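# Move three desk items onto the counter, then release

## Task

Carry all three objects that sit on the desk over to the counter and leave them resting there. Afterwards open the gripper and move the robot away from them. The robot must not tip over or be left leaning, or the task counts as failed.

## Robot and tools

ROBOT. TidyBot++ has one arm. It is a wheeled base, 0.54 m long, 0.50 m wide and 0.38 m tall, on four driven casters. A single seven-joint arm with a two-finger gripper is mounted on top. The shoulder sits 0.12 m ahead of the base centre and 0.68 m above the floor. The arm begins folded with the hand aimed down. In that posture the hand reaches up to 0.08 m past the front of the base and the elbow can be up to 1.15 m high. There are two cameras. base_camera is fixed to the chassis and faces forward and down. wrist_camera looks along the hand.

FRAMES. All lengths are in metres. In the base frame the origin is on the floor below the base centre, with x forward, y to the left and z up. hand_pose and hand_target are reported in this frame. They give the point midway between the finger pads as x, y, z followed by the quaternion qw, qx, qy, qz. The hand's own z axis runs out along the fingers, and the fingers close along its y axis. base_odometry uses the base frame as it was at the start of the scene. It counts wheel rotation only, so slipping shows up as travel. Heading is in radians, positive to the left, from -3.142 to 3.142. base_tilt is in degrees; forward and right are positive.

move. This tool sends one action and returns the state and images. The action keys are base, joints, target and speeds; all may be left out.
- base: an object holding relative offsets from where the base currently is, measured along its present axes. translate_m is forward and runs -2 to 2. strafe_m is leftward and runs -2 to 2. rotate_rad is counter-clockwise seen from above and runs -6.3 to 6.3. If translate_m and strafe_m are given together, the base drives straight to that point.
- joints: an object of absolute angles in radians, keyed by joint name. joint_1_rad takes any angle and yaws the arm, positive clockwise from above, which is the opposite sign to rotate_rad. joint_2_rad is the shoulder, -2.249 to 2.249, with 0 pointing up. joint_3_rad takes any angle. joint_4_rad is the elbow, -2.579 to 2.579, with 0 straight. joint_5_rad takes any angle. joint_6_rad is the wrist, -2.099 to 2.099. joint_7_rad takes any angle and spins the hand; at 1.57, pointing down, the fingers open toward the robot's left and right. For the any-angle joints, send steps smaller than half a turn. gripper_pos is an absolute value from 0, fully open with an 85 mm gap, to 1, closed. The gap is roughly 85 x (1 - gripper_pos) mm.
- target: a single list of seven numbers [x, y, z, qw, qx, qy, qz]. It is an absolute hand pose in the base frame, in metres. Alongside a target, joints may contain only gripper_pos.
- speeds: caps on top speed for this action only. translate_m and strafe_m take 0.05 to 0.5 m/s; rotate_rad takes 0.1 to 1.57 rad/s.
- cameras: a list of camera names, or all. An empty list returns no images.
- blocking: if true or left out, the call returns once everything has stopped. If false, it returns after about 0.5 s while the motion continues. A later command overrides only the parts it names.

wait(seconds 0 to 10, cameras) lets time pass without sending any command. stop(cameras) brakes every running motion. zoom_image(camera, region [x0, y0, x1, y1] in pixels, with (0,0) at top-left, at most 504 by 504) enlarges the latest image. read_manual returns only licence text. finished_scene(scene) ends the current scene and cannot be undone; pass the current scene's number.

RESULTS. The status fields are base_status, joint_status and hand_status. done means the motion completed; for the base it means the wheels turned the full amount, even if they slipped. moving means it is still running. off_target means it stopped short and may still be pushing. contact_stop and time_out are stops you did not command; any calls after them in the same reply are skipped. not_followed, joint command not followed and pose unreachable mean the safety check held the arm back. ARM HIT means the arm struck itself or the base. torque_fault freezes the arm for 10 s. on_its_own lists anything the robot did that was not commanded. motor_effort gives a percentage of the maximum, with the peak in brackets. Motor temperatures are listed per joint: a MOTOR HOT warning appears at 60 °C, and at 75 °C the arm sinks. A gripper closed to 1 that reports off_target means it is holding something; done at 1 means it closed on nothing.

TIPS. A target settles within about 3 cm. To correct it, add (the position you want minus hand_pose) to your previous target. To keep a loaded hand still, send hand_target back, not hand_pose. Loads make the arm sag. When holding something, never command a joint to the angle it currently reads. A downward-pointing hand reaches at most about 0.94 m high, and only close to the base. Targets that are low, forward and close in can end far off the pose or drive the arm into the base. Nothing stops the arm from hitting the base, and the arm keeps pushing against any furniture it meets. Rely on the images, because hand_pose can be off by 1 to 2 cm.

AVOID. Do not drive or turn the base while the arm is caught on anything higher than about 0.6 m. Do not swing an extended arm sideways or reach far out over nearby furniture from the folded posture; either can tip the robot. Backing away or pulling the arm in brings the robot upright again. Avoid dropping objects, releasing them while they move, slamming or shoving, squeezing hard on an item that still rests on a surface, and swinging loads fast. Before finishing, open the gripper and move the robot clear of the objects.

Each tool is called after "Request:" as a command line: name --argument value for each argument, lists and objects as JSON in quotes; but a table of rows of numbers goes row by row, as --pt "numbers of a row", without its own name.

## Session

Request:
move

Scene clock: 0.00 s.
Motor temperatures (°C): [25 27 28 25 37 39 38]
base_odometry: x=+0.000 y=+0.000 heading=+0.000
base_tilt: forward=-0.3 right=+0.0
base_status: not commanded
joint_positions: joint_1_rad=+0.011 joint_2_rad=-0.357 joint_3_rad=+3.101 joint_4_rad=-2.505 joint_5_rad=-0.025 joint_6_rad=-0.919 joint_7_rad=+1.596 gripper_pos=+0.000
joint_status: not commanded
motor_effort: joint_1_rad=+0 joint_2_rad=-2 joint_3_rad=+0 joint_4_rad=+15 joint_5_rad=+0 joint_6_rad=+1 joint_7_rad=+1
hand_pose: x=+0.2579 y=+0.0101 z=+0.5938 quat_wxyz=(-0.003, +0.999, +0.020, +0.037) (m; base frame)
hand_target: x=+0.2590 y=+0.0101 z=+0.5943 quat_wxyz=(-0.003, +0.999, +0.020, +0.039) (m; base frame)
hand_status: not commanded
pictures: base_camera, wrist_camera
camera_calibration:
wrist_camera: T_world_to_cam=[[0.0678916, -0.995958, -0.0588146, 0.0357487], [-0.995165, -0.0634082, -0.0750064, 0.356422], [0.0709739, 0.0636225, -0.995447, 0.708058], [0, 0, 0, 1]] pos_world=[0.302019, 0.0131559, 0.733671]

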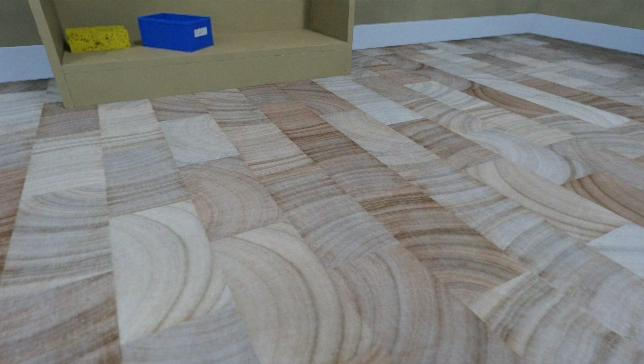

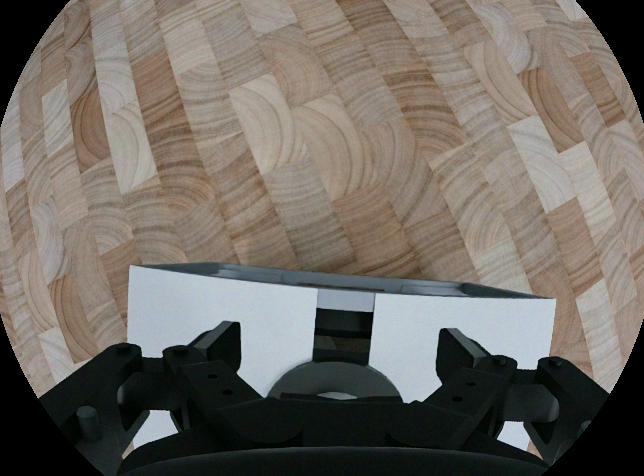

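Request:
move --joints '{"joint_6_rad": 0.35}'

Request:
move --base '{"rotate_rad": 1.2}'

Request:
move --base '{"rotate_rad": 1.2}'

Request:
move --base '{"rotate_rad": 1.2}'

Request:
move --base '{"rotate_rad": 1.2}'

Scene clock: 12.93 s.
Motor temperatures (°C): [25 27 28 25 37 39 38]
move: done
base_odometry: x=+0.000 y=+0.000 heading=+0.000
base_tilt: forward=-0.3 right=+0.0
base_status: not commanded
joint_positions: joint_1_rad=+0.011 joint_2_rad=-0.357 joint_3_rad=+3.101 joint_4_rad=-2.505 joint_5_rad=-0.025 joint_6_rad=+0.284 joint_7_rad=+1.596 gripper_pos=+0.000
joint_status: all done
motor_effort: joint_1_rad=+0(0) joint_2_rad=-7(8) joint_3_rad=+0(1) joint_4_rad=+19(21) joint_5_rad=-1(1) joint_6_rad=+9(9) joint_7_rad=+0(1)
hand_pose: x=+0.5326 y=+0.0124 z=+0.8141 quat_wxyz=(+0.001, +0.803, +0.014, +0.596) (m; base frame)
hand_target: x=+0.5384 y=+0.0124 z=+0.8351 quat_wxyz=(+0.001, +0.782, +0.013, +0.623) (m; base frame)
hand_status: not commanded
pictures: base_camera, wrist_camera
camera_calibration:
wrist_camera: T_world_to_cam=[[0.082153, -0.996302, 0.0251623, -0.0435171], [-0.288527, -0.0479426, -0.956271, 0.987256], [0.953941, 0.0713005, -0.291398, -0.135869], [0, 0, 0, 1]] pos_world=[0.418036, 0.0136629, 0.905587]

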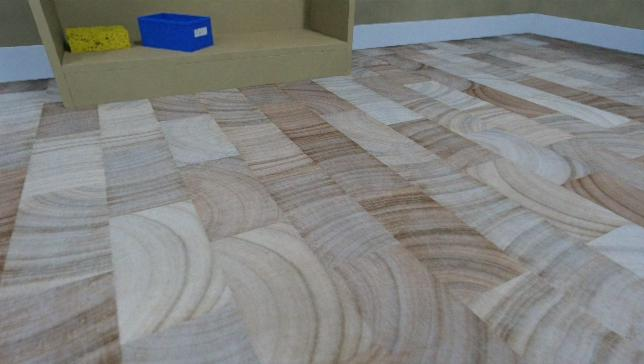

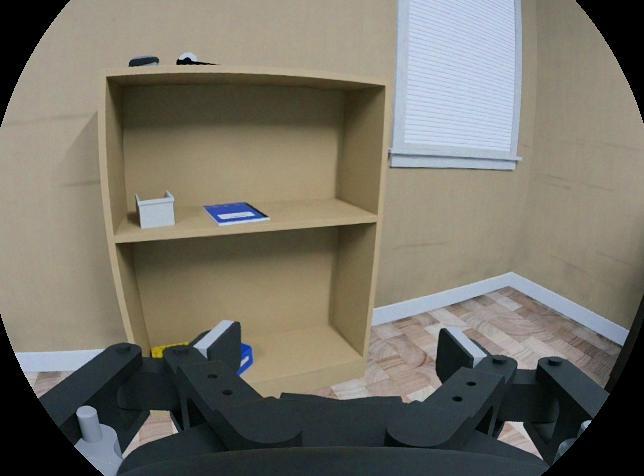

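Scene clock: 14.97 s.
Motor temperatures (°C): [25 27 28 25 37 39 38]
move: done
base_odometry: x=+0.000 y=+0.000 heading=+1.199
base_tilt: forward=-0.3 right=+0.1
base_status: done
joint_positions: joint_1_rad=+0.011 joint_2_rad=-0.357 joint_3_rad=+3.100 joint_4_rad=-2.505 joint_5_rad=-0.025 joint_6_rad=+0.284 joint_7_rad=+1.596 gripper_pos=+0.000
joint_status: not commanded
motor_effort: joint_1_rad=+0(1) joint_2_rad=-7(8) joint_3_rad=+0(2) joint_4_rad=+20(21) joint_5_rad=-1(1) joint_6_rad=+9(9) joint_7_rad=+1(1)
hand_pose: x=+0.5327 y=+0.0125 z=+0.8144 quat_wxyz=(+0.001, +0.803, +0.014, +0.596) (m; base frame)
hand_target: x=+0.5384 y=+0.0124 z=+0.8351 quat_wxyz=(+0.001, +0.782, +0.013, +0.623) (m; base frame)
hand_status: not commanded
pictures: base_camera, wrist_camera
camera_calibration:
wrist_camera: T_world_to_cam=[[0.0822239, -0.996295, 0.0252043, -0.0435901], [-0.287705, -0.0479422, -0.956518, 0.987327], [0.954183, 0.0713973, -0.290581, -0.136654], [0, 0, 0, 1]] pos_world=[0.418036, 0.0136628, 0.905786]

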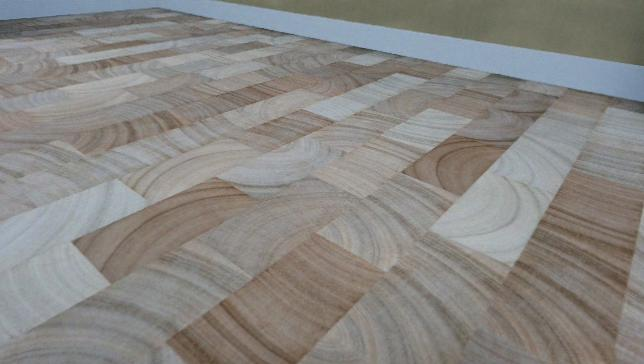

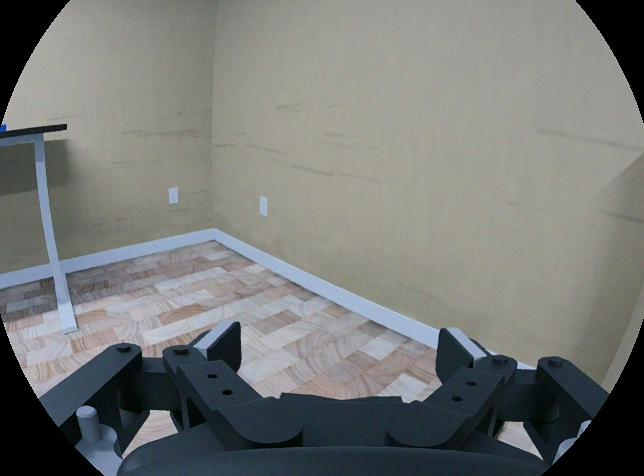

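Scene clock: 17.00 s.
Motor temperatures (°C): [25 27 28 25 37 39 38]
move: done
base_odometry: x=+0.000 y=+0.000 heading=+2.399
base_tilt: forward=-0.4 right=+0.1
base_status: done
joint_positions: joint_1_rad=+0.011 joint_2_rad=-0.357 joint_3_rad=+3.100 joint_4_rad=-2.505 joint_5_rad=-0.025 joint_6_rad=+0.285 joint_7_rad=+1.596 gripper_pos=+0.000
joint_status: not commanded
motor_effort: joint_1_rad=+0(1) joint_2_rad=-7(8) joint_3_rad=+0(2) joint_4_rad=+19(20) joint_5_rad=-1(1) joint_6_rad=+9(9) joint_7_rad=+1(1)
hand_pose: x=+0.5327 y=+0.0125 z=+0.8144 quat_wxyz=(+0.001, +0.803, +0.014, +0.596) (m; base frame)
hand_target: x=+0.5384 y=+0.0124 z=+0.8351 quat_wxyz=(+0.001, +0.782, +0.013, +0.623) (m; base frame)
hand_status: not commanded
pictures: base_camera, wrist_camera
camera_calibration:
wrist_camera: T_world_to_cam=[[0.0822155, -0.996295, 0.02523, -0.0436099], [-0.287402, -0.0479418, -0.956609, 0.987283], [0.954275, 0.071397, -0.290279, -0.136967], [0, 0, 0, 1]] pos_world=[0.418037, 0.0136628, 0.905786]

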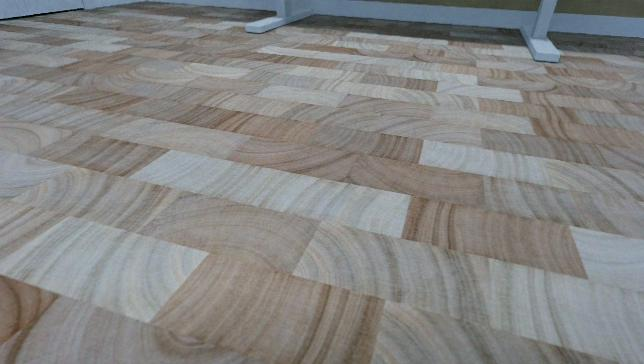

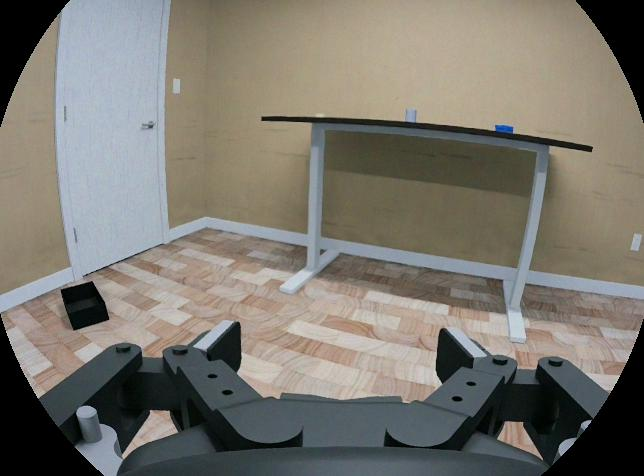

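Scene clock: 19.03 s.
Motor temperatures (°C): [25 27 28 25 37 39 38]
move: done
base_odometry: x=+0.000 y=+0.000 heading=-2.685
base_tilt: forward=-0.4 right=+0.0
base_status: done
joint_positions: joint_1_rad=+0.011 joint_2_rad=-0.357 joint_3_rad=+3.100 joint_4_rad=-2.505 joint_5_rad=-0.025 joint_6_rad=+0.285 joint_7_rad=+1.596 gripper_pos=+0.000
joint_status: not commanded
motor_effort: joint_1_rad=+0(1) joint_2_rad=-6(8) joint_3_rad=+0(2) joint_4_rad=+19(20) joint_5_rad=-1(1) joint_6_rad=+9(9) joint_7_rad=+1(1)
hand_pose: x=+0.5327 y=+0.0125 z=+0.8145 quat_wxyz=(+0.001, +0.802, +0.014, +0.597) (m; base frame)
hand_target: x=+0.5384 y=+0.0124 z=+0.8351 quat_wxyz=(+0.001, +0.782, +0.013, +0.623) (m; base frame)
hand_status: not commanded
pictures: base_camera, wrist_camera
camera_calibration:
wrist_camera: T_world_to_cam=[[0.0822164, -0.996295, 0.0252426, -0.0436242], [-0.28731, -0.0479472, -0.956637, 0.987365], [0.954303, 0.0713988, -0.290188, -0.137032], [0, 0, 0, 1]] pos_world=[0.418037, 0.0136628, 0.905886]

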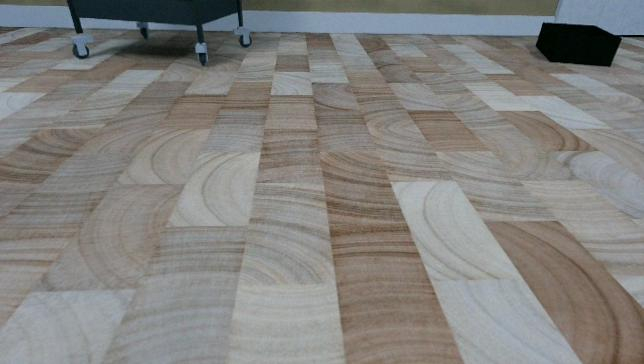

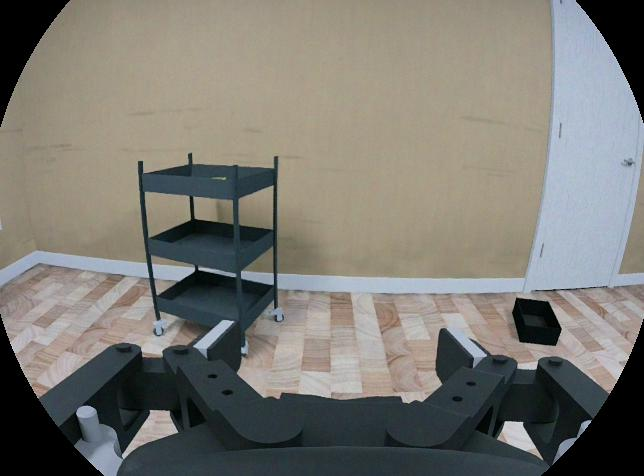

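Scene clock: 21.07 s.
Motor temperatures (°C): [25 27 28 25 37 39 38]
move: done
base_odometry: x=+0.000 y=+0.000 heading=-1.486
base_tilt: forward=-0.3 right=+0.1
base_status: done
joint_positions: joint_1_rad=+0.011 joint_2_rad=-0.357 joint_3_rad=+3.100 joint_4_rad=-2.505 joint_5_rad=-0.025 joint_6_rad=+0.285 joint_7_rad=+1.596 gripper_pos=+0.000
joint_status: not commanded
motor_effort: joint_1_rad=+0(1) joint_2_rad=-7(8) joint_3_rad=+1(2) joint_4_rad=+19(20) joint_5_rad=+0(1) joint_6_rad=+9(9) joint_7_rad=+1(1)
hand_pose: x=+0.5327 y=+0.0125 z=+0.8145 quat_wxyz=(+0.001, +0.802, +0.014, +0.597) (m; base frame)
hand_target: x=+0.5384 y=+0.0124 z=+0.8351 quat_wxyz=(+0.001, +0.782, +0.013, +0.623) (m; base frame)
hand_status: not commanded
pictures: base_camera, wrist_camera
camera_calibration:
wrist_camera: T_world_to_cam=[[0.0822071, -0.996295, 0.0252558, -0.0436322], [-0.287099, -0.0479414, -0.9567, 0.987334], [0.954367, 0.0713966, -0.289977, -0.13725], [0, 0, 0, 1]] pos_world=[0.418037, 0.0136628, 0.905886]

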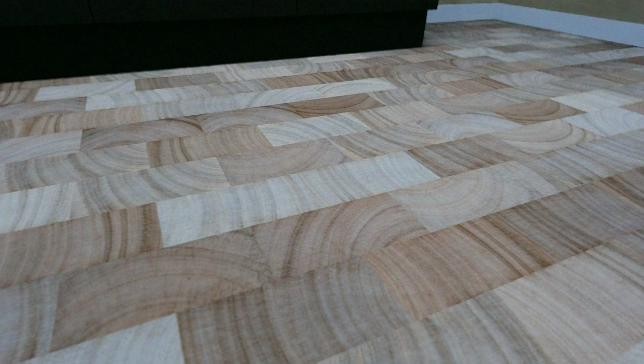

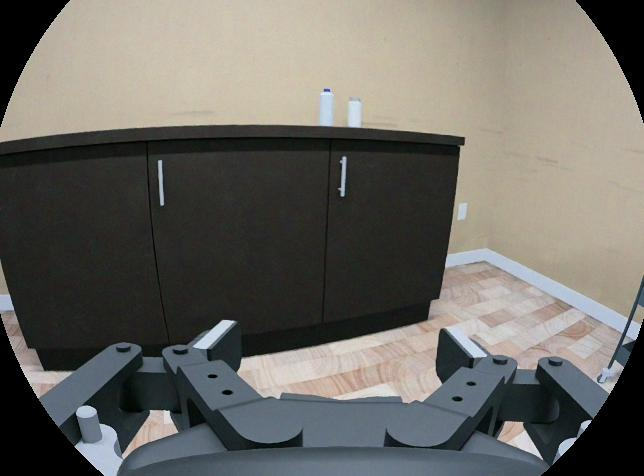

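Request:
move --base '{"rotate_rad": -2.757}' --joints '{"joint_2_rad": 0, "joint_4_rad": -1.6, "joint_6_rad": -0.5}' --cameras '[]'

Request:
move --base '{"translate_m": 0.75, "strafe_m": 0.42}'

Scene clock: 48.97 s.
Motor temperatures (°C): [25 27 28 25 37 39 38]
move: done
base_odometry: x=+0.000 y=+0.000 heading=+2.041
base_tilt: forward=-0.3 right=+0.1
base_status: done
joint_positions: joint_1_rad=+0.010 joint_2_rad=+0.004 joint_3_rad=+3.099 joint_4_rad=-1.628 joint_5_rad=-0.025 joint_6_rad=-0.451 joint_7_rad=+1.596 gripper_pos=+0.000
joint_status: all done
motor_effort: joint_1_rad=+0(3) joint_2_rad=-24(27) joint_3_rad=+0(4) joint_4_rad=+22(23) joint_5_rad=-1(2) joint_6_rad=+8(10) joint_7_rad=+1(1)
hand_pose: x=+0.7047 y=+0.0238 z=+0.9306 quat_wxyz=(-0.012, +0.863, +0.018, +0.505) (m; base frame)
hand_target: x=+0.7010 y=+0.0226 z=+0.9363 quat_wxyz=(-0.012, +0.867, +0.018, +0.497) (m; base frame)
hand_status: not commanded
pictures: none
No camera images: "cameras" was empty.

Scene clock: 51.80 s.
Motor temperatures (°C): [25 27 28 25 37 39 38]
move: done
base_odometry: x=-0.714 y=+0.478 heading=+2.040
base_tilt: forward=-0.3 right=+0.0
base_status: done
joint_positions: joint_1_rad=+0.010 joint_2_rad=+0.006 joint_3_rad=+3.099 joint_4_rad=-1.627 joint_5_rad=-0.025 joint_6_rad=-0.455 joint_7_rad=+1.596 gripper_pos=+0.000
joint_status: not commanded
motor_effort: joint_1_rad=+0(1) joint_2_rad=-23(26) joint_3_rad=-1(2) joint_4_rad=+21(24) joint_5_rad=-1(2) joint_6_rad=+8(9) joint_7_rad=+1(1)
hand_pose: x=+0.7048 y=+0.0238 z=+0.9291 quat_wxyz=(-0.012, +0.864, +0.018, +0.503) (m; base frame)
hand_target: x=+0.7010 y=+0.0226 z=+0.9363 quat_wxyz=(-0.012, +0.867, +0.018, +0.497) (m; base frame)
hand_status: not commanded
pictures: base_camera, wrist_camera
camera_calibration:
wrist_camera: T_world_to_cam=[[0.104621, -0.994468, -0.0093856, -0.0330571], [-0.49287, -0.04365, -0.869007, 1.21031], [0.86379, 0.0955425, -0.49471, -0.0155791], [0, 0, 0, 1]] pos_world=[0.613441, 0.0214443, 1.04375]

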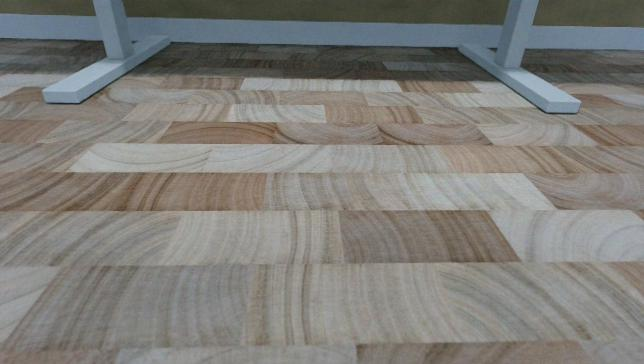

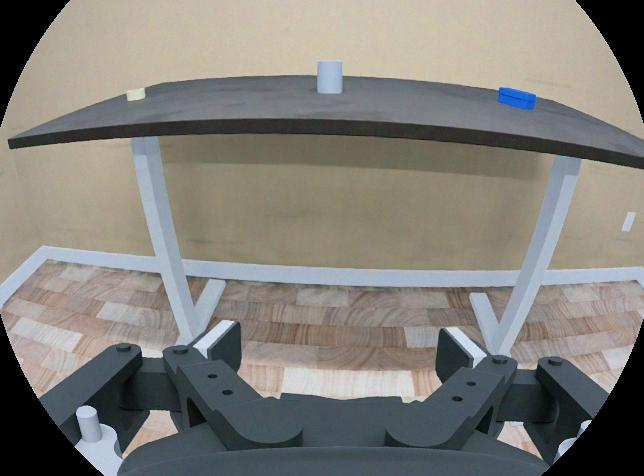

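Request:
move --base '{"translate_m": 0.3}' --joints '{"joint_1_rad":0.0, "joint_2_rad": -0.1, "joint_3_rad":3.14, "joint_4_rad": -1.3, "joint_5_rad":0, "joint_6_rad": -1.2, "joint_7_rad":1.57}'

Scene clock: 71.83 s.
Motor temperatures (°C): [25 27 28 26 37 39 38]
move: done
base_odometry: x=-0.850 y=+0.746 heading=+2.041
base_tilt: forward=-0.3 right=+0.0
base_status: done
joint_positions: joint_1_rad=+0.010 joint_2_rad=-0.075 joint_3_rad=+3.123 joint_4_rad=-1.326 joint_5_rad=-0.025 joint_6_rad=-1.148 joint_7_rad=+1.596 gripper_pos=+0.000
joint_status: all done
motor_effort: joint_1_rad=+0(2) joint_2_rad=-18(23) joint_3_rad=+0(2) joint_4_rad=+19(24) joint_5_rad=+0(2) joint_6_rad=+7(9) joint_7_rad=+1(1)
hand_pose: x=+0.5958 y=+0.0130 z=+0.9707 quat_wxyz=(-0.009, +0.932, +0.016, +0.363) (m; base frame)
hand_target: x=+0.5802 y=+0.0021 z=+0.9849 quat_wxyz=(+0.000, +0.932, +0.000, +0.362) (m; base frame)
hand_status: not commanded
pictures: base_camera, wrist_camera
camera_calibration:
wrist_camera: T_world_to_cam=[[0.0915058, -0.995362, -0.029693, -0.00447945], [-0.735476, -0.0474513, -0.675887, 1.1494], [0.671343, 0.0836861, -0.736407, 0.449656], [0, 0, 0, 1]] pos_world=[0.543891, 0.0124518, 1.10786]

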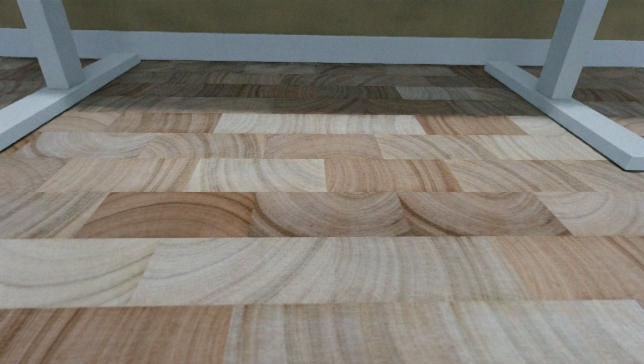

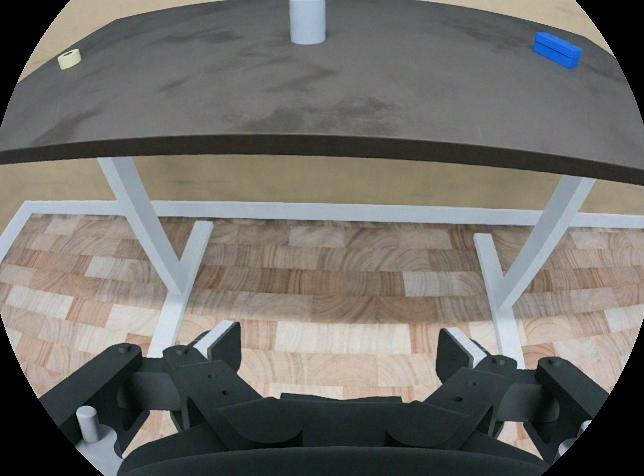

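Request:
move --joints '{"joint_2_rad": -0.357, "joint_4_rad": -2.505, "joint_6_rad": 0.35}'

Request:
zoom_image --camera "wrist_camera" --region '[100, 0, 600, 200]'

Scene clock: 96.60 s.
Motor temperatures (°C): [25 27 28 26 37 39 38]
move: done
base_odometry: x=-0.850 y=+0.746 heading=+2.041
base_tilt: forward=-0.4 right=+0.0
base_status: not commanded
joint_positions: joint_1_rad=+0.010 joint_2_rad=-0.331 joint_3_rad=+3.123 joint_4_rad=-2.483 joint_5_rad=-0.025 joint_6_rad=+0.281 joint_7_rad=+1.596 gripper_pos=+0.000
joint_status: all done
motor_effort: joint_1_rad=+0(0) joint_2_rad=-7(19) joint_3_rad=+0(1) joint_4_rad=+20(22) joint_5_rad=-1(2) joint_6_rad=+9(10) joint_7_rad=+1(1)
hand_pose: x=+0.5422 y=+0.0034 z=+0.8153 quat_wxyz=(+0.003, +0.805, +0.004, +0.594) (m; base frame)
hand_target: x=+0.5387 y=+0.0021 z=+0.8344 quat_wxyz=(+0.000, +0.783, +0.000, +0.622) (m; base frame)
hand_status: not commanded
pictures: base_camera, wrist_camera
camera_calibration:
wrist_camera: T_world_to_cam=[[0.0627404, -0.997891, 0.016637, -0.0359863], [-0.294949, -0.0344644, -0.954891, 0.993063], [0.953451, 0.0550032, -0.296489, -0.139555], [0, 0, 0, 1]] pos_world=[0.42822, 0.00599086, 0.907489]

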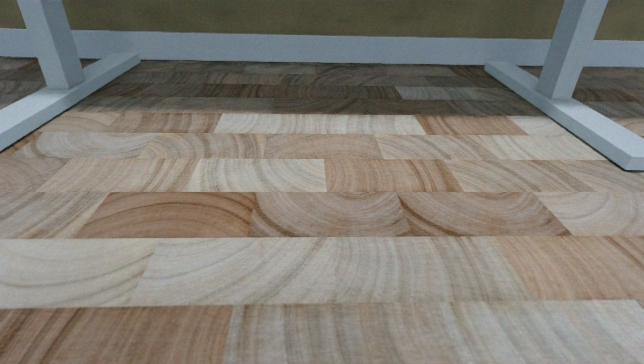

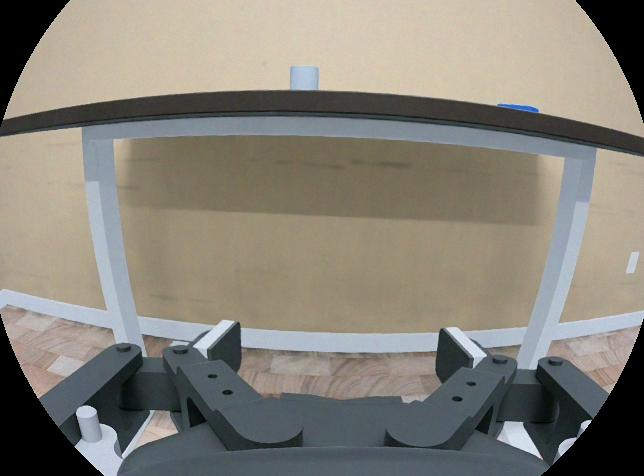

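Scaled by 1.008.

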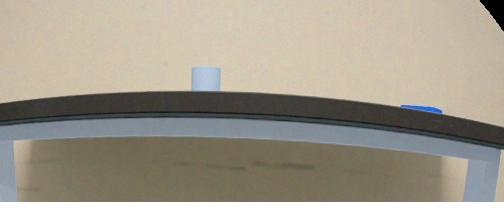

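Request:
move --target '[0.58, 0.0, 1.12, 0, 0.887, 0, 0.4617]' --cameras '["wrist_camera"]'

Request:
move --base '{"translate_m": 0.36, "strafe_m": 0.08}' --speeds '{"translate_m": 0.25}'

Scene clock: 183.63 s.
Motor temperatures (°C): [25 27 28 25 37 39 38]
move: done
base_odometry: x=-0.850 y=+0.746 heading=+2.041
base_tilt: forward=-0.3 right=+0.1
base_status: not commanded
joint_positions: joint_1_rad=-0.002 joint_2_rad=-0.110 joint_3_rad=+3.146 joint_4_rad=-1.011 joint_5_rad=-0.025 joint_6_rad=-1.241 joint_7_rad=+1.596 gripper_pos=+0.000
joint_status: not commanded
motor_effort: joint_1_rad=+0(0) joint_2_rad=-15(15) joint_3_rad=+1(1) joint_4_rad=+18(22) joint_5_rad=-1(1) joint_6_rad=+8(10) joint_7_rad=+1(1)
hand_pose: x=+0.5810 y=+0.0073 z=+1.1270 quat_wxyz=(-0.006, +0.877, +0.012, +0.479) (m; base frame)
hand_target: x=+0.5800 y=+0.0000 z=+1.1200 quat_wxyz=(+0.000, +0.887, +0.000, +0.462) (m; base frame)
hand_status: done (0.010 m and 2.8 deg from the pose sent, 0.307 m and 17.8 deg at the start)
pictures: wrist_camera
camera_calibration:
wrist_camera: T_world_to_cam=[[0.0873964, -0.99614, -0.00818339, -0.026005], [-0.539117, -0.0403884, -0.841262, 1.31621], [0.837684, 0.0779351, -0.540566, 0.257797], [0, 0, 0, 1]] pos_world=[0.495914, 0.00716372, 1.24642]

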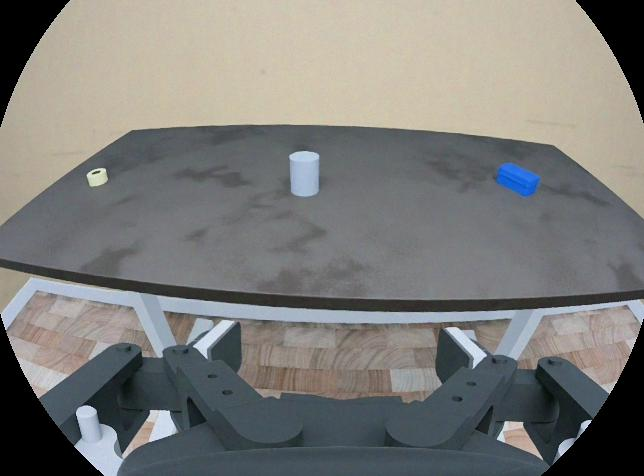

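Scene clock: 185.90 s.
Motor temperatures (°C): [25 27 28 25 37 39 38]
move: done
base_odometry: x=-1.085 y=+1.031 heading=+2.041
base_tilt: forward=-0.3 right=+0.0
base_status: done
joint_positions: joint_1_rad=-0.004 joint_2_rad=-0.088 joint_3_rad=+3.148 joint_4_rad=-1.008 joint_5_rad=-0.025 joint_6_rad=-1.245 joint_7_rad=+1.596 gripper_pos=+0.000
joint_status: not commanded
motor_effort: joint_1_rad=+0(1) joint_2_rad=-15(20) joint_3_rad=+0(2) joint_4_rad=+18(19) joint_5_rad=-1(1) joint_6_rad=+8(8) joint_7_rad=+1(1)
hand_pose: x=+0.5903 y=+0.0073 z=+1.1169 quat_wxyz=(-0.006, +0.883, +0.012, +0.469) (m; base frame)
hand_target: x=+0.5800 y=+0.0000 z=+1.1200 quat_wxyz=(+0.000, +0.887, +0.000, +0.462) (m; base frame)
hand_status: not commanded
pictures: base_camera, wrist_camera
camera_calibration:
wrist_camera: T_world_to_cam=[[0.0871193, -0.996144, -0.0103358, -0.0243216], [-0.558963, -0.0402916, -0.828213, 1.30987], [0.824603, 0.0779307, -0.560318, 0.27441], [0, 0, 0, 1]] pos_world=[0.508007, 0.00716381, 1.23835]

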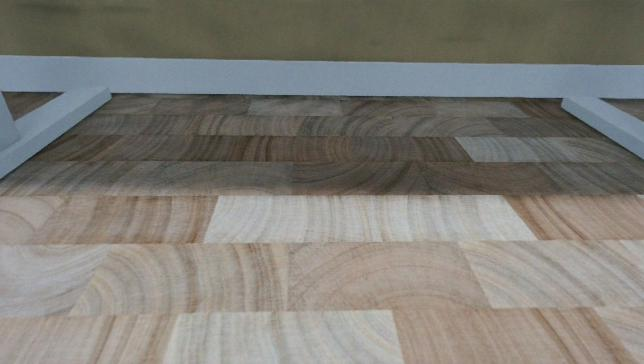

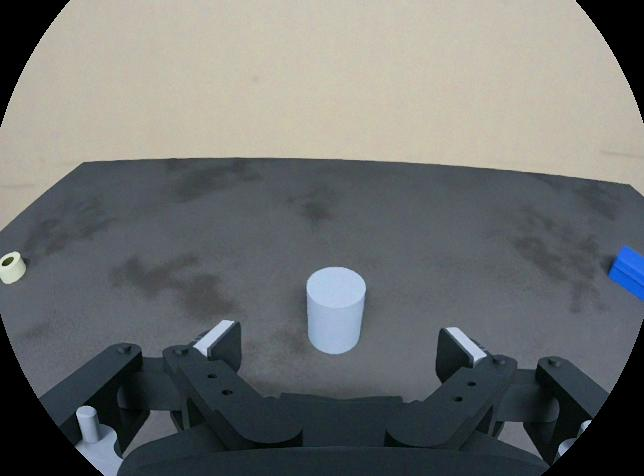

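Request:
move --target '[0.65, 0.009, 1.04, 0, 0.887, 0, 0.4617]' --cameras '["wrist_camera"]'

Scene clock: 203.27 s.
Motor temperatures (°C): [25 27 28 25 37 39 38]
move: done
base_odometry: x=-1.085 y=+1.031 heading=+2.041
base_tilt: forward=-0.3 right=+0.0
base_status: not commanded
joint_positions: joint_1_rad=-0.013 joint_2_rad=-0.040 joint_3_rad=+3.148 joint_4_rad=-1.213 joint_5_rad=-0.018 joint_6_rad=-1.057 joint_7_rad=+1.588 gripper_pos=+0.000
joint_status: not commanded
motor_effort: joint_1_rad=+0(0) joint_2_rad=-19(22) joint_3_rad=+0(1) joint_4_rad=+19(21) joint_5_rad=-1(1) joint_6_rad=+8(8) joint_7_rad=+1(1)
hand_pose: x=+0.6380 y=+0.0094 z=+1.0335 quat_wxyz=(-0.007, +0.898, +0.010, +0.440) (m; base frame)
hand_target: x=+0.6500 y=+0.0090 z=+1.0400 quat_wxyz=(+0.000, +0.887, +0.000, +0.462) (m; base frame)
hand_status: done (0.014 m and 3.1 deg from the pose sent, 0.097 m and 1.8 deg at the start)
pictures: wrist_camera
camera_calibration:
wrist_camera: T_world_to_cam=[[0.0830837, -0.996374, -0.0183392, -0.0163182], [-0.611057, -0.0363991, -0.790749, 1.26194], [0.787214, 0.0769047, -0.611865, 0.265344], [0, 0, 0, 1]] pos_world=[0.563592, 0.0092684, 1.15994]

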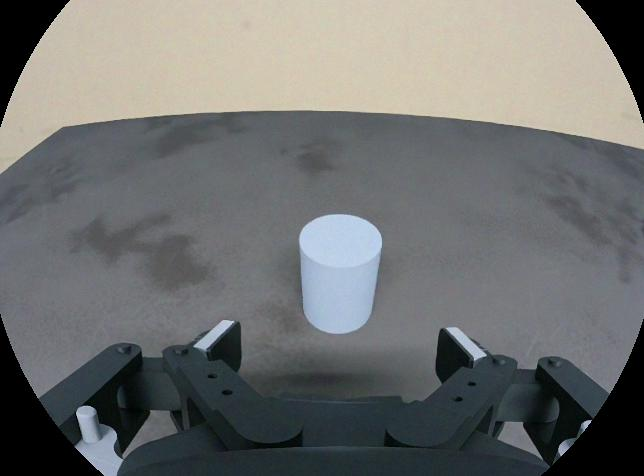

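Request:
move --target '[0.76, 0.009, 0.98, 0, 0.887, 0, 0.4617]' --cameras '["wrist_camera"]'

Scene clock: 208.93 s.
Motor temperatures (°C): [25 27 28 25 37 39 38]
move: done
base_odometry: x=-1.085 y=+1.031 heading=+2.041
base_tilt: forward=-0.3 right=+0.0
base_status: not commanded
joint_positions: joint_1_rad=-0.022 joint_2_rad=+0.187 joint_3_rad=+3.154 joint_4_rad=-1.205 joint_5_rad=-0.018 joint_6_rad=-0.876 joint_7_rad=+1.587 gripper_pos=+0.000
joint_status: not commanded
motor_effort: joint_1_rad=+0(0) joint_2_rad=-30(33) joint_3_rad=+0(1) joint_4_rad=+21(22) joint_5_rad=+0(1) joint_6_rad=+7(8) joint_7_rad=+0(2)
hand_pose: x=+0.7453 y=+0.0126 z=+0.9516 quat_wxyz=(-0.006, +0.906, +0.010, +0.423) (m; base frame)
hand_target: x=+0.7600 y=+0.0090 z=+0.9800 quat_wxyz=(+0.000, +0.887, +0.000, +0.462) (m; base frame)
hand_status: done (0.032 m and 5.1 deg from the pose sent, 0.133 m and 3.1 deg at the start)
pictures: wrist_camera
camera_calibration:
wrist_camera: T_world_to_cam=[[0.0824427, -0.99639, -0.0202733, -0.0213795], [-0.640678, -0.0374067, -0.766898, 1.26228], [0.763371, 0.0762138, -0.641448, 0.176442], [0, 0, 0, 1]] pos_world=[0.675787, 0.0124681, 1.08079]

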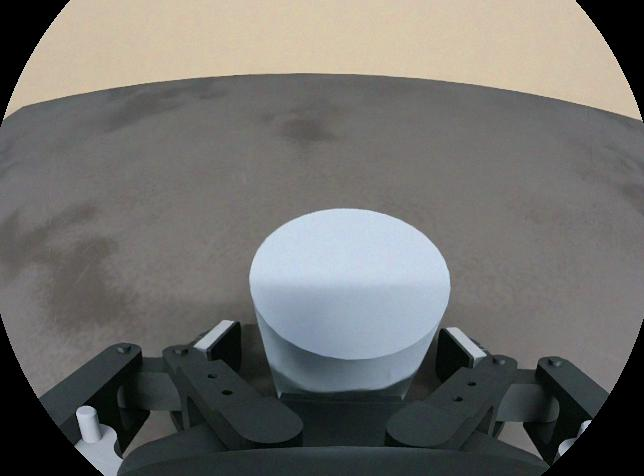

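Request:
move --target '[0.765, 0.006, 0.995, 0, 0.887, 0, 0.4617]' --cameras '[]'

Request:
move --joints '{"gripper_pos": 0.6}' --cameras '["wrist_camera"]'

Scene clock: 216.10 s.
Motor temperatures (°C): [25 27 28 25 37 39 38]
move: done
base_odometry: x=-1.085 y=+1.031 heading=+2.041
base_tilt: forward=-0.4 right=+0.0
base_status: not commanded
joint_positions: joint_1_rad=-0.022 joint_2_rad=+0.199 joint_3_rad=+3.155 joint_4_rad=-1.130 joint_5_rad=-0.018 joint_6_rad=-0.876 joint_7_rad=+1.587 gripper_pos=+0.000
joint_status: not commanded
motor_effort: joint_1_rad=+0(0) joint_2_rad=-30(30) joint_3_rad=+0(1) joint_4_rad=+21(22) joint_5_rad=-1(1) joint_6_rad=+8(8) joint_7_rad=+1(1)
hand_pose: x=+0.7582 y=+0.0123 z=+0.9853 quat_wxyz=(-0.006, +0.892, +0.010, +0.452) (m; base frame)
hand_target: x=+0.7650 y=+0.0060 z=+0.9950 quat_wxyz=(+0.000, +0.887, +0.000, +0.462) (m; base frame)
hand_status: done (0.013 m and 1.9 deg from the pose sent, 0.048 m and 5.1 deg at the start)
pictures: none
No camera images: "cameras" was empty.

Scene clock: 216.97 s.
Motor temperatures (°C): [25 27 28 25 37 39 38]
move: off_target
base_odometry: x=-1.085 y=+1.031 heading=+2.041
base_tilt: forward=-0.4 right=+0.0
base_status: not commanded
joint_positions: joint_1_rad=-0.022 joint_2_rad=+0.199 joint_3_rad=+3.155 joint_4_rad=-1.129 joint_5_rad=-0.018 joint_6_rad=-0.876 joint_7_rad=+1.587 gripper_pos=+0.418
joint_status: gripper_pos off_target (ended at +0.418, target +0.600)
motor_effort: joint_1_rad=+0(0) joint_2_rad=-30(31) joint_3_rad=+0(2) joint_4_rad=+21(21) joint_5_rad=+0(1) joint_6_rad=+8(8) joint_7_rad=+1(1)
hand_pose: x=+0.7583 y=+0.0123 z=+0.9856 quat_wxyz=(-0.006, +0.892, +0.010, +0.452) (m; base frame)
hand_target: x=+0.7650 y=+0.0060 z=+0.9950 quat_wxyz=(+0.000, +0.887, +0.000, +0.462) (m; base frame)
hand_status: not commanded
pictures: wrist_camera
camera_calibration:
wrist_camera: T_world_to_cam=[[0.0826804, -0.996458, -0.0153498, -0.0270145], [-0.590833, -0.0366086, -0.805963, 1.29733], [0.802546, 0.0757065, -0.591767, 0.109703], [0, 0, 0, 1]] pos_world=[0.680696, 0.0122693, 1.1101]

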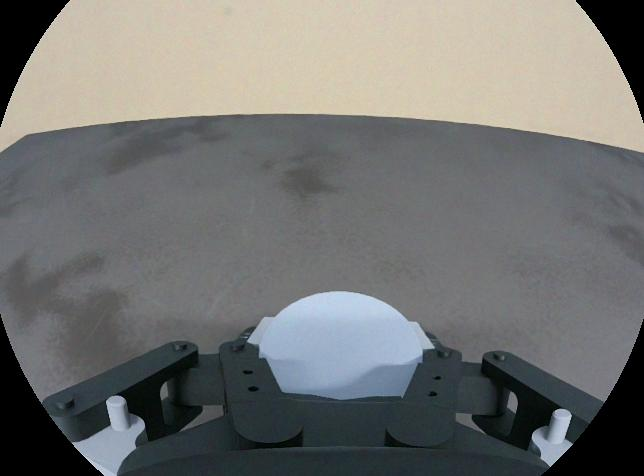

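Request:
move --target '[0.745, 0.006, 1.04, 0, 0.887, 0, 0.4617]' --joints '{"gripper_pos": 0.75}' --cameras '["wrist_camera"]'

Scene clock: 222.47 s.
Motor temperatures (°C): [25 27 28 25 37 39 38]
move: off_target
base_odometry: x=-1.085 y=+1.031 heading=+2.041
base_tilt: forward=-0.4 right=+0.1
base_status: not commanded
joint_positions: joint_1_rad=-0.022 joint_2_rad=+0.203 joint_3_rad=+3.156 joint_4_rad=-0.996 joint_5_rad=-0.018 joint_6_rad=-0.969 joint_7_rad=+1.587 gripper_pos=+0.418
joint_status: gripper_pos off_target (ended at +0.418, target +0.750)
motor_effort: joint_1_rad=+0(1) joint_2_rad=-29(33) joint_3_rad=-1(2) joint_4_rad=+20(23) joint_5_rad=+0(1) joint_6_rad=+8(8) joint_7_rad=+1(1)
hand_pose: x=+0.7541 y=+0.0117 z=+1.0334 quat_wxyz=(-0.005, +0.884, +0.010, +0.468) (m; base frame)
hand_target: x=+0.7450 y=+0.0060 z=+1.0400 quat_wxyz=(+0.000, +0.887, +0.000, +0.462) (m; base frame)
hand_status: done (0.013 m and 1.5 deg from the pose sent, 0.056 m and 1.8 deg at the start)
pictures: wrist_camera
camera_calibration:
wrist_camera: T_world_to_cam=[[0.0831455, -0.996469, -0.0116699, -0.0307762], [-0.560852, -0.0371114, -0.827084, 1.33263], [0.82373, 0.0753134, -0.561958, 0.0945245], [0, 0, 0, 1]] pos_world=[0.672104, 0.0116692, 1.15496]

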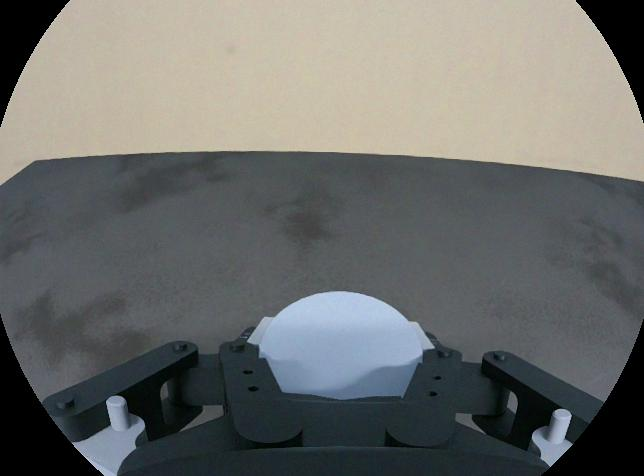

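Request:
move --target '[0.60, 0.0, 1.10, 0, 0.887, 0, 0.4617]' --cameras '[]'

Request:
move --base '{"translate_m": -1.0}' --cameras '[]'

Request:
move --base '{"rotate_rad": 3.141}' --speeds '{"rotate_rad": 1.0}' --cameras '["wrist_camera"]'

Request:
move --base '{"translate_m": 1.0, "strafe_m": 0.35}'

Scene clock: 245.60 s.
Motor temperatures (°C): [25 27 28 25 37 38 38]
move: done
base_odometry: x=-1.085 y=+1.031 heading=+2.041
base_tilt: forward=-0.3 right=+0.0
base_status: not commanded
joint_positions: joint_1_rad=-0.022 joint_2_rad=-0.078 joint_3_rad=+3.157 joint_4_rad=-1.031 joint_5_rad=-0.018 joint_6_rad=-1.163 joint_7_rad=+1.587 gripper_pos=+0.418
joint_status: not commanded
motor_effort: joint_1_rad=+0(0) joint_2_rad=-16(33) joint_3_rad=+0(1) joint_4_rad=+18(22) joint_5_rad=+0(1) joint_6_rad=+8(9) joint_7_rad=+0(1)
hand_pose: x=+0.6089 y=+0.0094 z=+1.1219 quat_wxyz=(-0.007, +0.871, +0.011, +0.491) (m; base frame)
hand_target: x=+0.6000 y=+0.0000 z=+1.1000 quat_wxyz=(+0.000, +0.887, +0.000, +0.462) (m; base frame)
hand_status: done (0.025 m and 4.0 deg from the pose sent, 0.168 m and 1.5 deg at the start)
pictures: none
No camera images: "cameras" was empty.

Scene clock: 248.83 s.
Motor temperatures (°C): [25 27 28 25 37 38 38]
move: done
base_odometry: x=-0.632 y=+0.139 heading=+2.040
base_tilt: forward=-0.4 right=+0.0
base_status: done
joint_positions: joint_1_rad=-0.022 joint_2_rad=-0.076 joint_3_rad=+3.157 joint_4_rad=-1.034 joint_5_rad=-0.018 joint_6_rad=-1.167 joint_7_rad=+1.587 gripper_pos=+0.418
joint_status: not commanded
motor_effort: joint_1_rad=+0(2) joint_2_rad=-17(22) joint_3_rad=-1(3) joint_4_rad=+19(21) joint_5_rad=+0(1) joint_6_rad=+8(9) joint_7_rad=+1(1)
hand_pose: x=+0.6092 y=+0.0092 z=+1.1182 quat_wxyz=(-0.007, +0.874, +0.011, +0.487) (m; base frame)
hand_target: x=+0.6000 y=+0.0000 z=+1.1000 quat_wxyz=(+0.000, +0.887, +0.000, +0.462) (m; base frame)
hand_status: not commanded
pictures: none
No camera images: "cameras" was empty.

Scene clock: 252.90 s.
Motor temperatures (°C): [25 27 28 25 37 38 38]
move: done
base_odometry: x=-0.632 y=+0.139 heading=-1.102
base_tilt: forward=-0.3 right=+0.0
base_status: done
joint_positions: joint_1_rad=-0.022 joint_2_rad=-0.076 joint_3_rad=+3.159 joint_4_rad=-1.034 joint_5_rad=-0.018 joint_6_rad=-1.167 joint_7_rad=+1.587 gripper_pos=+0.418
joint_status: not commanded
motor_effort: joint_1_rad=+0(2) joint_2_rad=-17(19) joint_3_rad=-1(4) joint_4_rad=+18(20) joint_5_rad=-1(2) joint_6_rad=+8(9) joint_7_rad=+0(1)
hand_pose: x=+0.6093 y=+0.0081 z=+1.1182 quat_wxyz=(-0.007, +0.874, +0.010, +0.487) (m; base frame)
hand_target: x=+0.6000 y=+0.0000 z=+1.1000 quat_wxyz=(+0.000, +0.887, +0.000, +0.462) (m; base frame)
hand_status: not commanded
pictures: wrist_camera
camera_calibration:
wrist_camera: T_world_to_cam=[[0.0837668, -0.996425, -0.0110112, -0.0223903], [-0.525609, -0.0347933, -0.850014, 1.32554], [0.846592, 0.0769906, -0.526644, 0.208336], [0, 0, 0, 1]] pos_world=[0.522216, 0.00776982, 1.2362]

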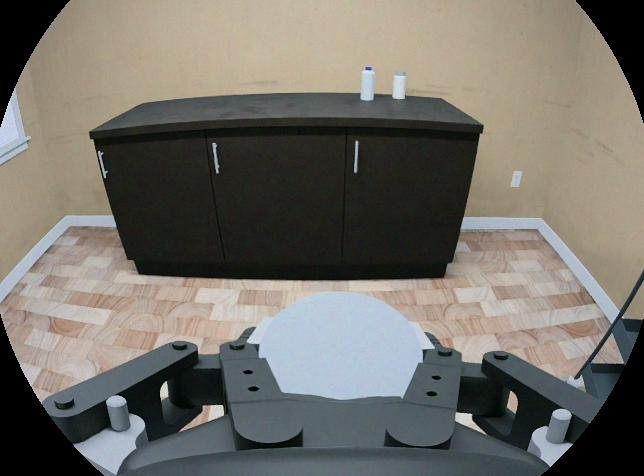

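Scene clock: 255.90 s.
Motor temperatures (°C): [25 27 28 25 37 38 38]
move: done
base_odometry: x=+0.132 y=-0.595 heading=-1.101
base_tilt: forward=-0.3 right=+0.1
base_status: done
joint_positions: joint_1_rad=-0.022 joint_2_rad=-0.071 joint_3_rad=+3.159 joint_4_rad=-1.036 joint_5_rad=-0.018 joint_6_rad=-1.169 joint_7_rad=+1.587 gripper_pos=+0.418
joint_status: not commanded
motor_effort: joint_1_rad=+0(1) joint_2_rad=-17(21) joint_3_rad=+0(2) joint_4_rad=+19(21) joint_5_rad=-2(2) joint_6_rad=+8(9) joint_7_rad=+1(1)
hand_pose: x=+0.6112 y=+0.0081 z=+1.1144 quat_wxyz=(-0.007, +0.876, +0.010, +0.483) (m; base frame)
hand_target: x=+0.6000 y=+0.0000 z=+1.1000 quat_wxyz=(+0.000, +0.887, +0.000, +0.462) (m; base frame)
hand_status: not commanded
pictures: base_camera, wrist_camera
camera_calibration:
wrist_camera: T_world_to_cam=[[0.0837833, -0.996417, -0.0115397, -0.0219234], [-0.532593, -0.0349893, -0.845648, 1.32281], [0.842214, 0.0769972, -0.533617, 0.215198], [0, 0, 0, 1]] pos_world=[0.525113, 0.00786963, 1.23321]

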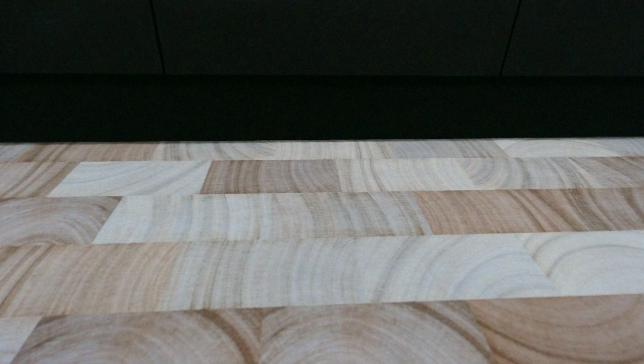

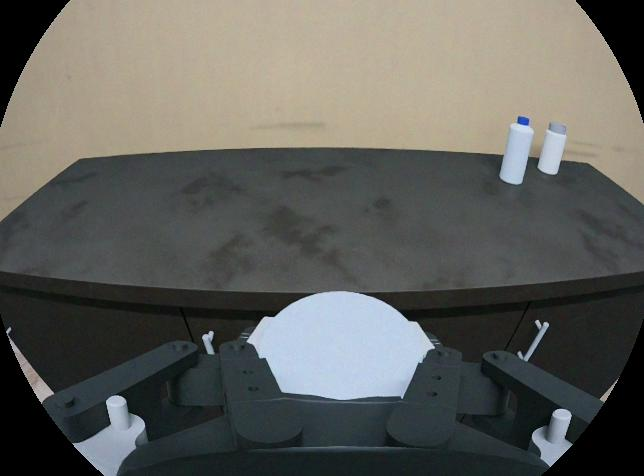

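Request:
move --base '{"translate_m": 0.38}' --speeds '{"translate_m": 0.25}'

Scene clock: 266.53 s.
Motor temperatures (°C): [25 27 28 25 37 38 38]
move: done
base_odometry: x=+0.304 y=-0.934 heading=-1.101
base_tilt: forward=-0.3 right=+0.0
base_status: done
joint_positions: joint_1_rad=-0.022 joint_2_rad=-0.071 joint_3_rad=+3.159 joint_4_rad=-1.036 joint_5_rad=-0.018 joint_6_rad=-1.169 joint_7_rad=+1.587 gripper_pos=+0.418
joint_status: not commanded
motor_effort: joint_1_rad=+0(1) joint_2_rad=-17(21) joint_3_rad=+0(2) joint_4_rad=+18(20) joint_5_rad=+0(1) joint_6_rad=+8(9) joint_7_rad=+1(1)
hand_pose: x=+0.6109 y=+0.0081 z=+1.1144 quat_wxyz=(-0.007, +0.876, +0.010, +0.483) (m; base frame)
hand_target: x=+0.6000 y=+0.0000 z=+1.1000 quat_wxyz=(+0.000, +0.887, +0.000, +0.462) (m; base frame)
hand_status: not commanded
pictures: base_camera, wrist_camera
camera_calibration:
wrist_camera: T_world_to_cam=[[0.0837831, -0.996417, -0.0115519, -0.021984], [-0.532781, -0.034996, -0.845529, 1.32251], [0.842095, 0.0769956, -0.533804, 0.215699], [0, 0, 0, 1]] pos_world=[0.524813, 0.00776963, 1.23311]

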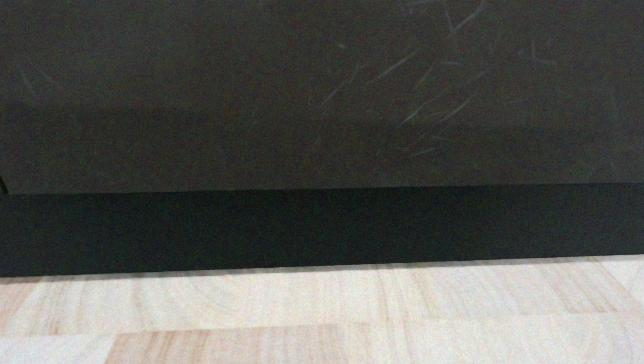

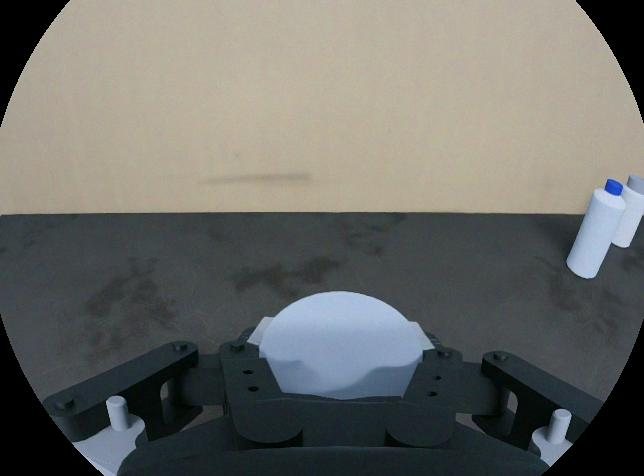

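Request:
move --target '[0.73, 0.0, 0.97, 0, 0.887, 0, 0.4617]' --cameras '["wrist_camera"]'

Request:
move --target '[0.75, 0.0, 0.93, 0, 0.887, 0, 0.4617]' --cameras '["wrist_camera"]'

Scene clock: 278.43 s.
Motor temperatures (°C): [25 27 28 25 37 38 38]
move: done
base_odometry: x=+0.304 y=-0.934 heading=-1.101
base_tilt: forward=-0.3 right=+0.0
base_status: not commanded
joint_positions: joint_1_rad=-0.022 joint_2_rad=+0.122 joint_3_rad=+3.159 joint_4_rad=-1.298 joint_5_rad=-0.018 joint_6_rad=-0.836 joint_7_rad=+1.587 gripper_pos=+0.418
joint_status: not commanded
motor_effort: joint_1_rad=+0(0) joint_2_rad=-28(32) joint_3_rad=+0(1) joint_4_rad=+22(24) joint_5_rad=+0(1) joint_6_rad=+8(9) joint_7_rad=+1(1)
hand_pose: x=+0.7221 y=+0.0088 z=+0.9497 quat_wxyz=(-0.005, +0.903, +0.007, +0.429) (m; base frame)
hand_target: x=+0.7300 y=+0.0000 z=+0.9700 quat_wxyz=(+0.000, +0.887, +0.000, +0.462) (m; base frame)
hand_status: done (0.023 m and 4.4 deg from the pose sent, 0.187 m and 3.1 deg at the start)
pictures: wrist_camera
camera_calibration:
wrist_camera: T_world_to_cam=[[0.0764511, -0.996881, -0.0196006, -0.0195052], [-0.631915, -0.033237, -0.774325, 1.24657], [0.771258, 0.0715839, -0.632485, 0.178975], [0, 0, 0, 1]] pos_world=[0.651184, 0.00917635, 1.07807]

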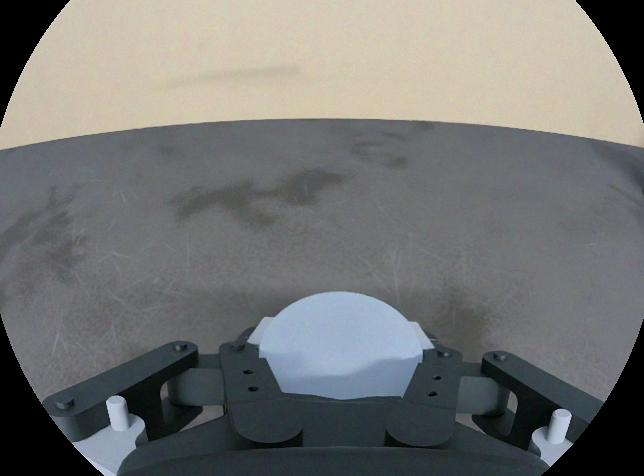

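Scene clock: 279.30 s.
Motor temperatures (°C): [25 27 28 25 37 38 38]
move: done
base_odometry: x=+0.304 y=-0.934 heading=-1.101
base_tilt: forward=-0.4 right=+0.1
base_status: not commanded
joint_positions: joint_1_rad=-0.022 joint_2_rad=+0.126 joint_3_rad=+3.159 joint_4_rad=-1.359 joint_5_rad=-0.018 joint_6_rad=-0.703 joint_7_rad=+1.587 gripper_pos=+0.418
joint_status: not commanded
motor_effort: joint_1_rad=+0(1) joint_2_rad=-25(27) joint_3_rad=-1(1) joint_4_rad=+19(22) joint_5_rad=-1(1) joint_6_rad=+6(8) joint_7_rad=+1(1)
hand_pose: x=+0.7392 y=+0.0084 z=+0.9458 quat_wxyz=(-0.005, +0.889, +0.006, +0.459) (m; base frame)
hand_target: x=+0.7500 y=+0.0000 z=+0.9300 quat_wxyz=(+0.000, +0.887, +0.000, +0.462) (m; base frame)
hand_status: done (0.021 m and 1.0 deg from the pose sent, 0.035 m and 4.4 deg at the start)
pictures: wrist_camera
camera_calibration:
wrist_camera: T_world_to_cam=[[0.0754129, -0.997039, -0.0150425, -0.0249145], [-0.578372, -0.0314477, -0.815167, 1.25331], [0.81228, 0.0701742, -0.579031, 0.0825584], [0, 0, 0, 1]] pos_world=[0.659695, 0.00877935, 1.06908]

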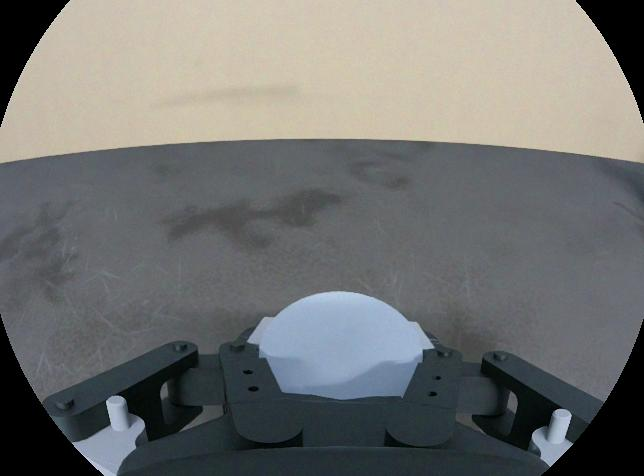

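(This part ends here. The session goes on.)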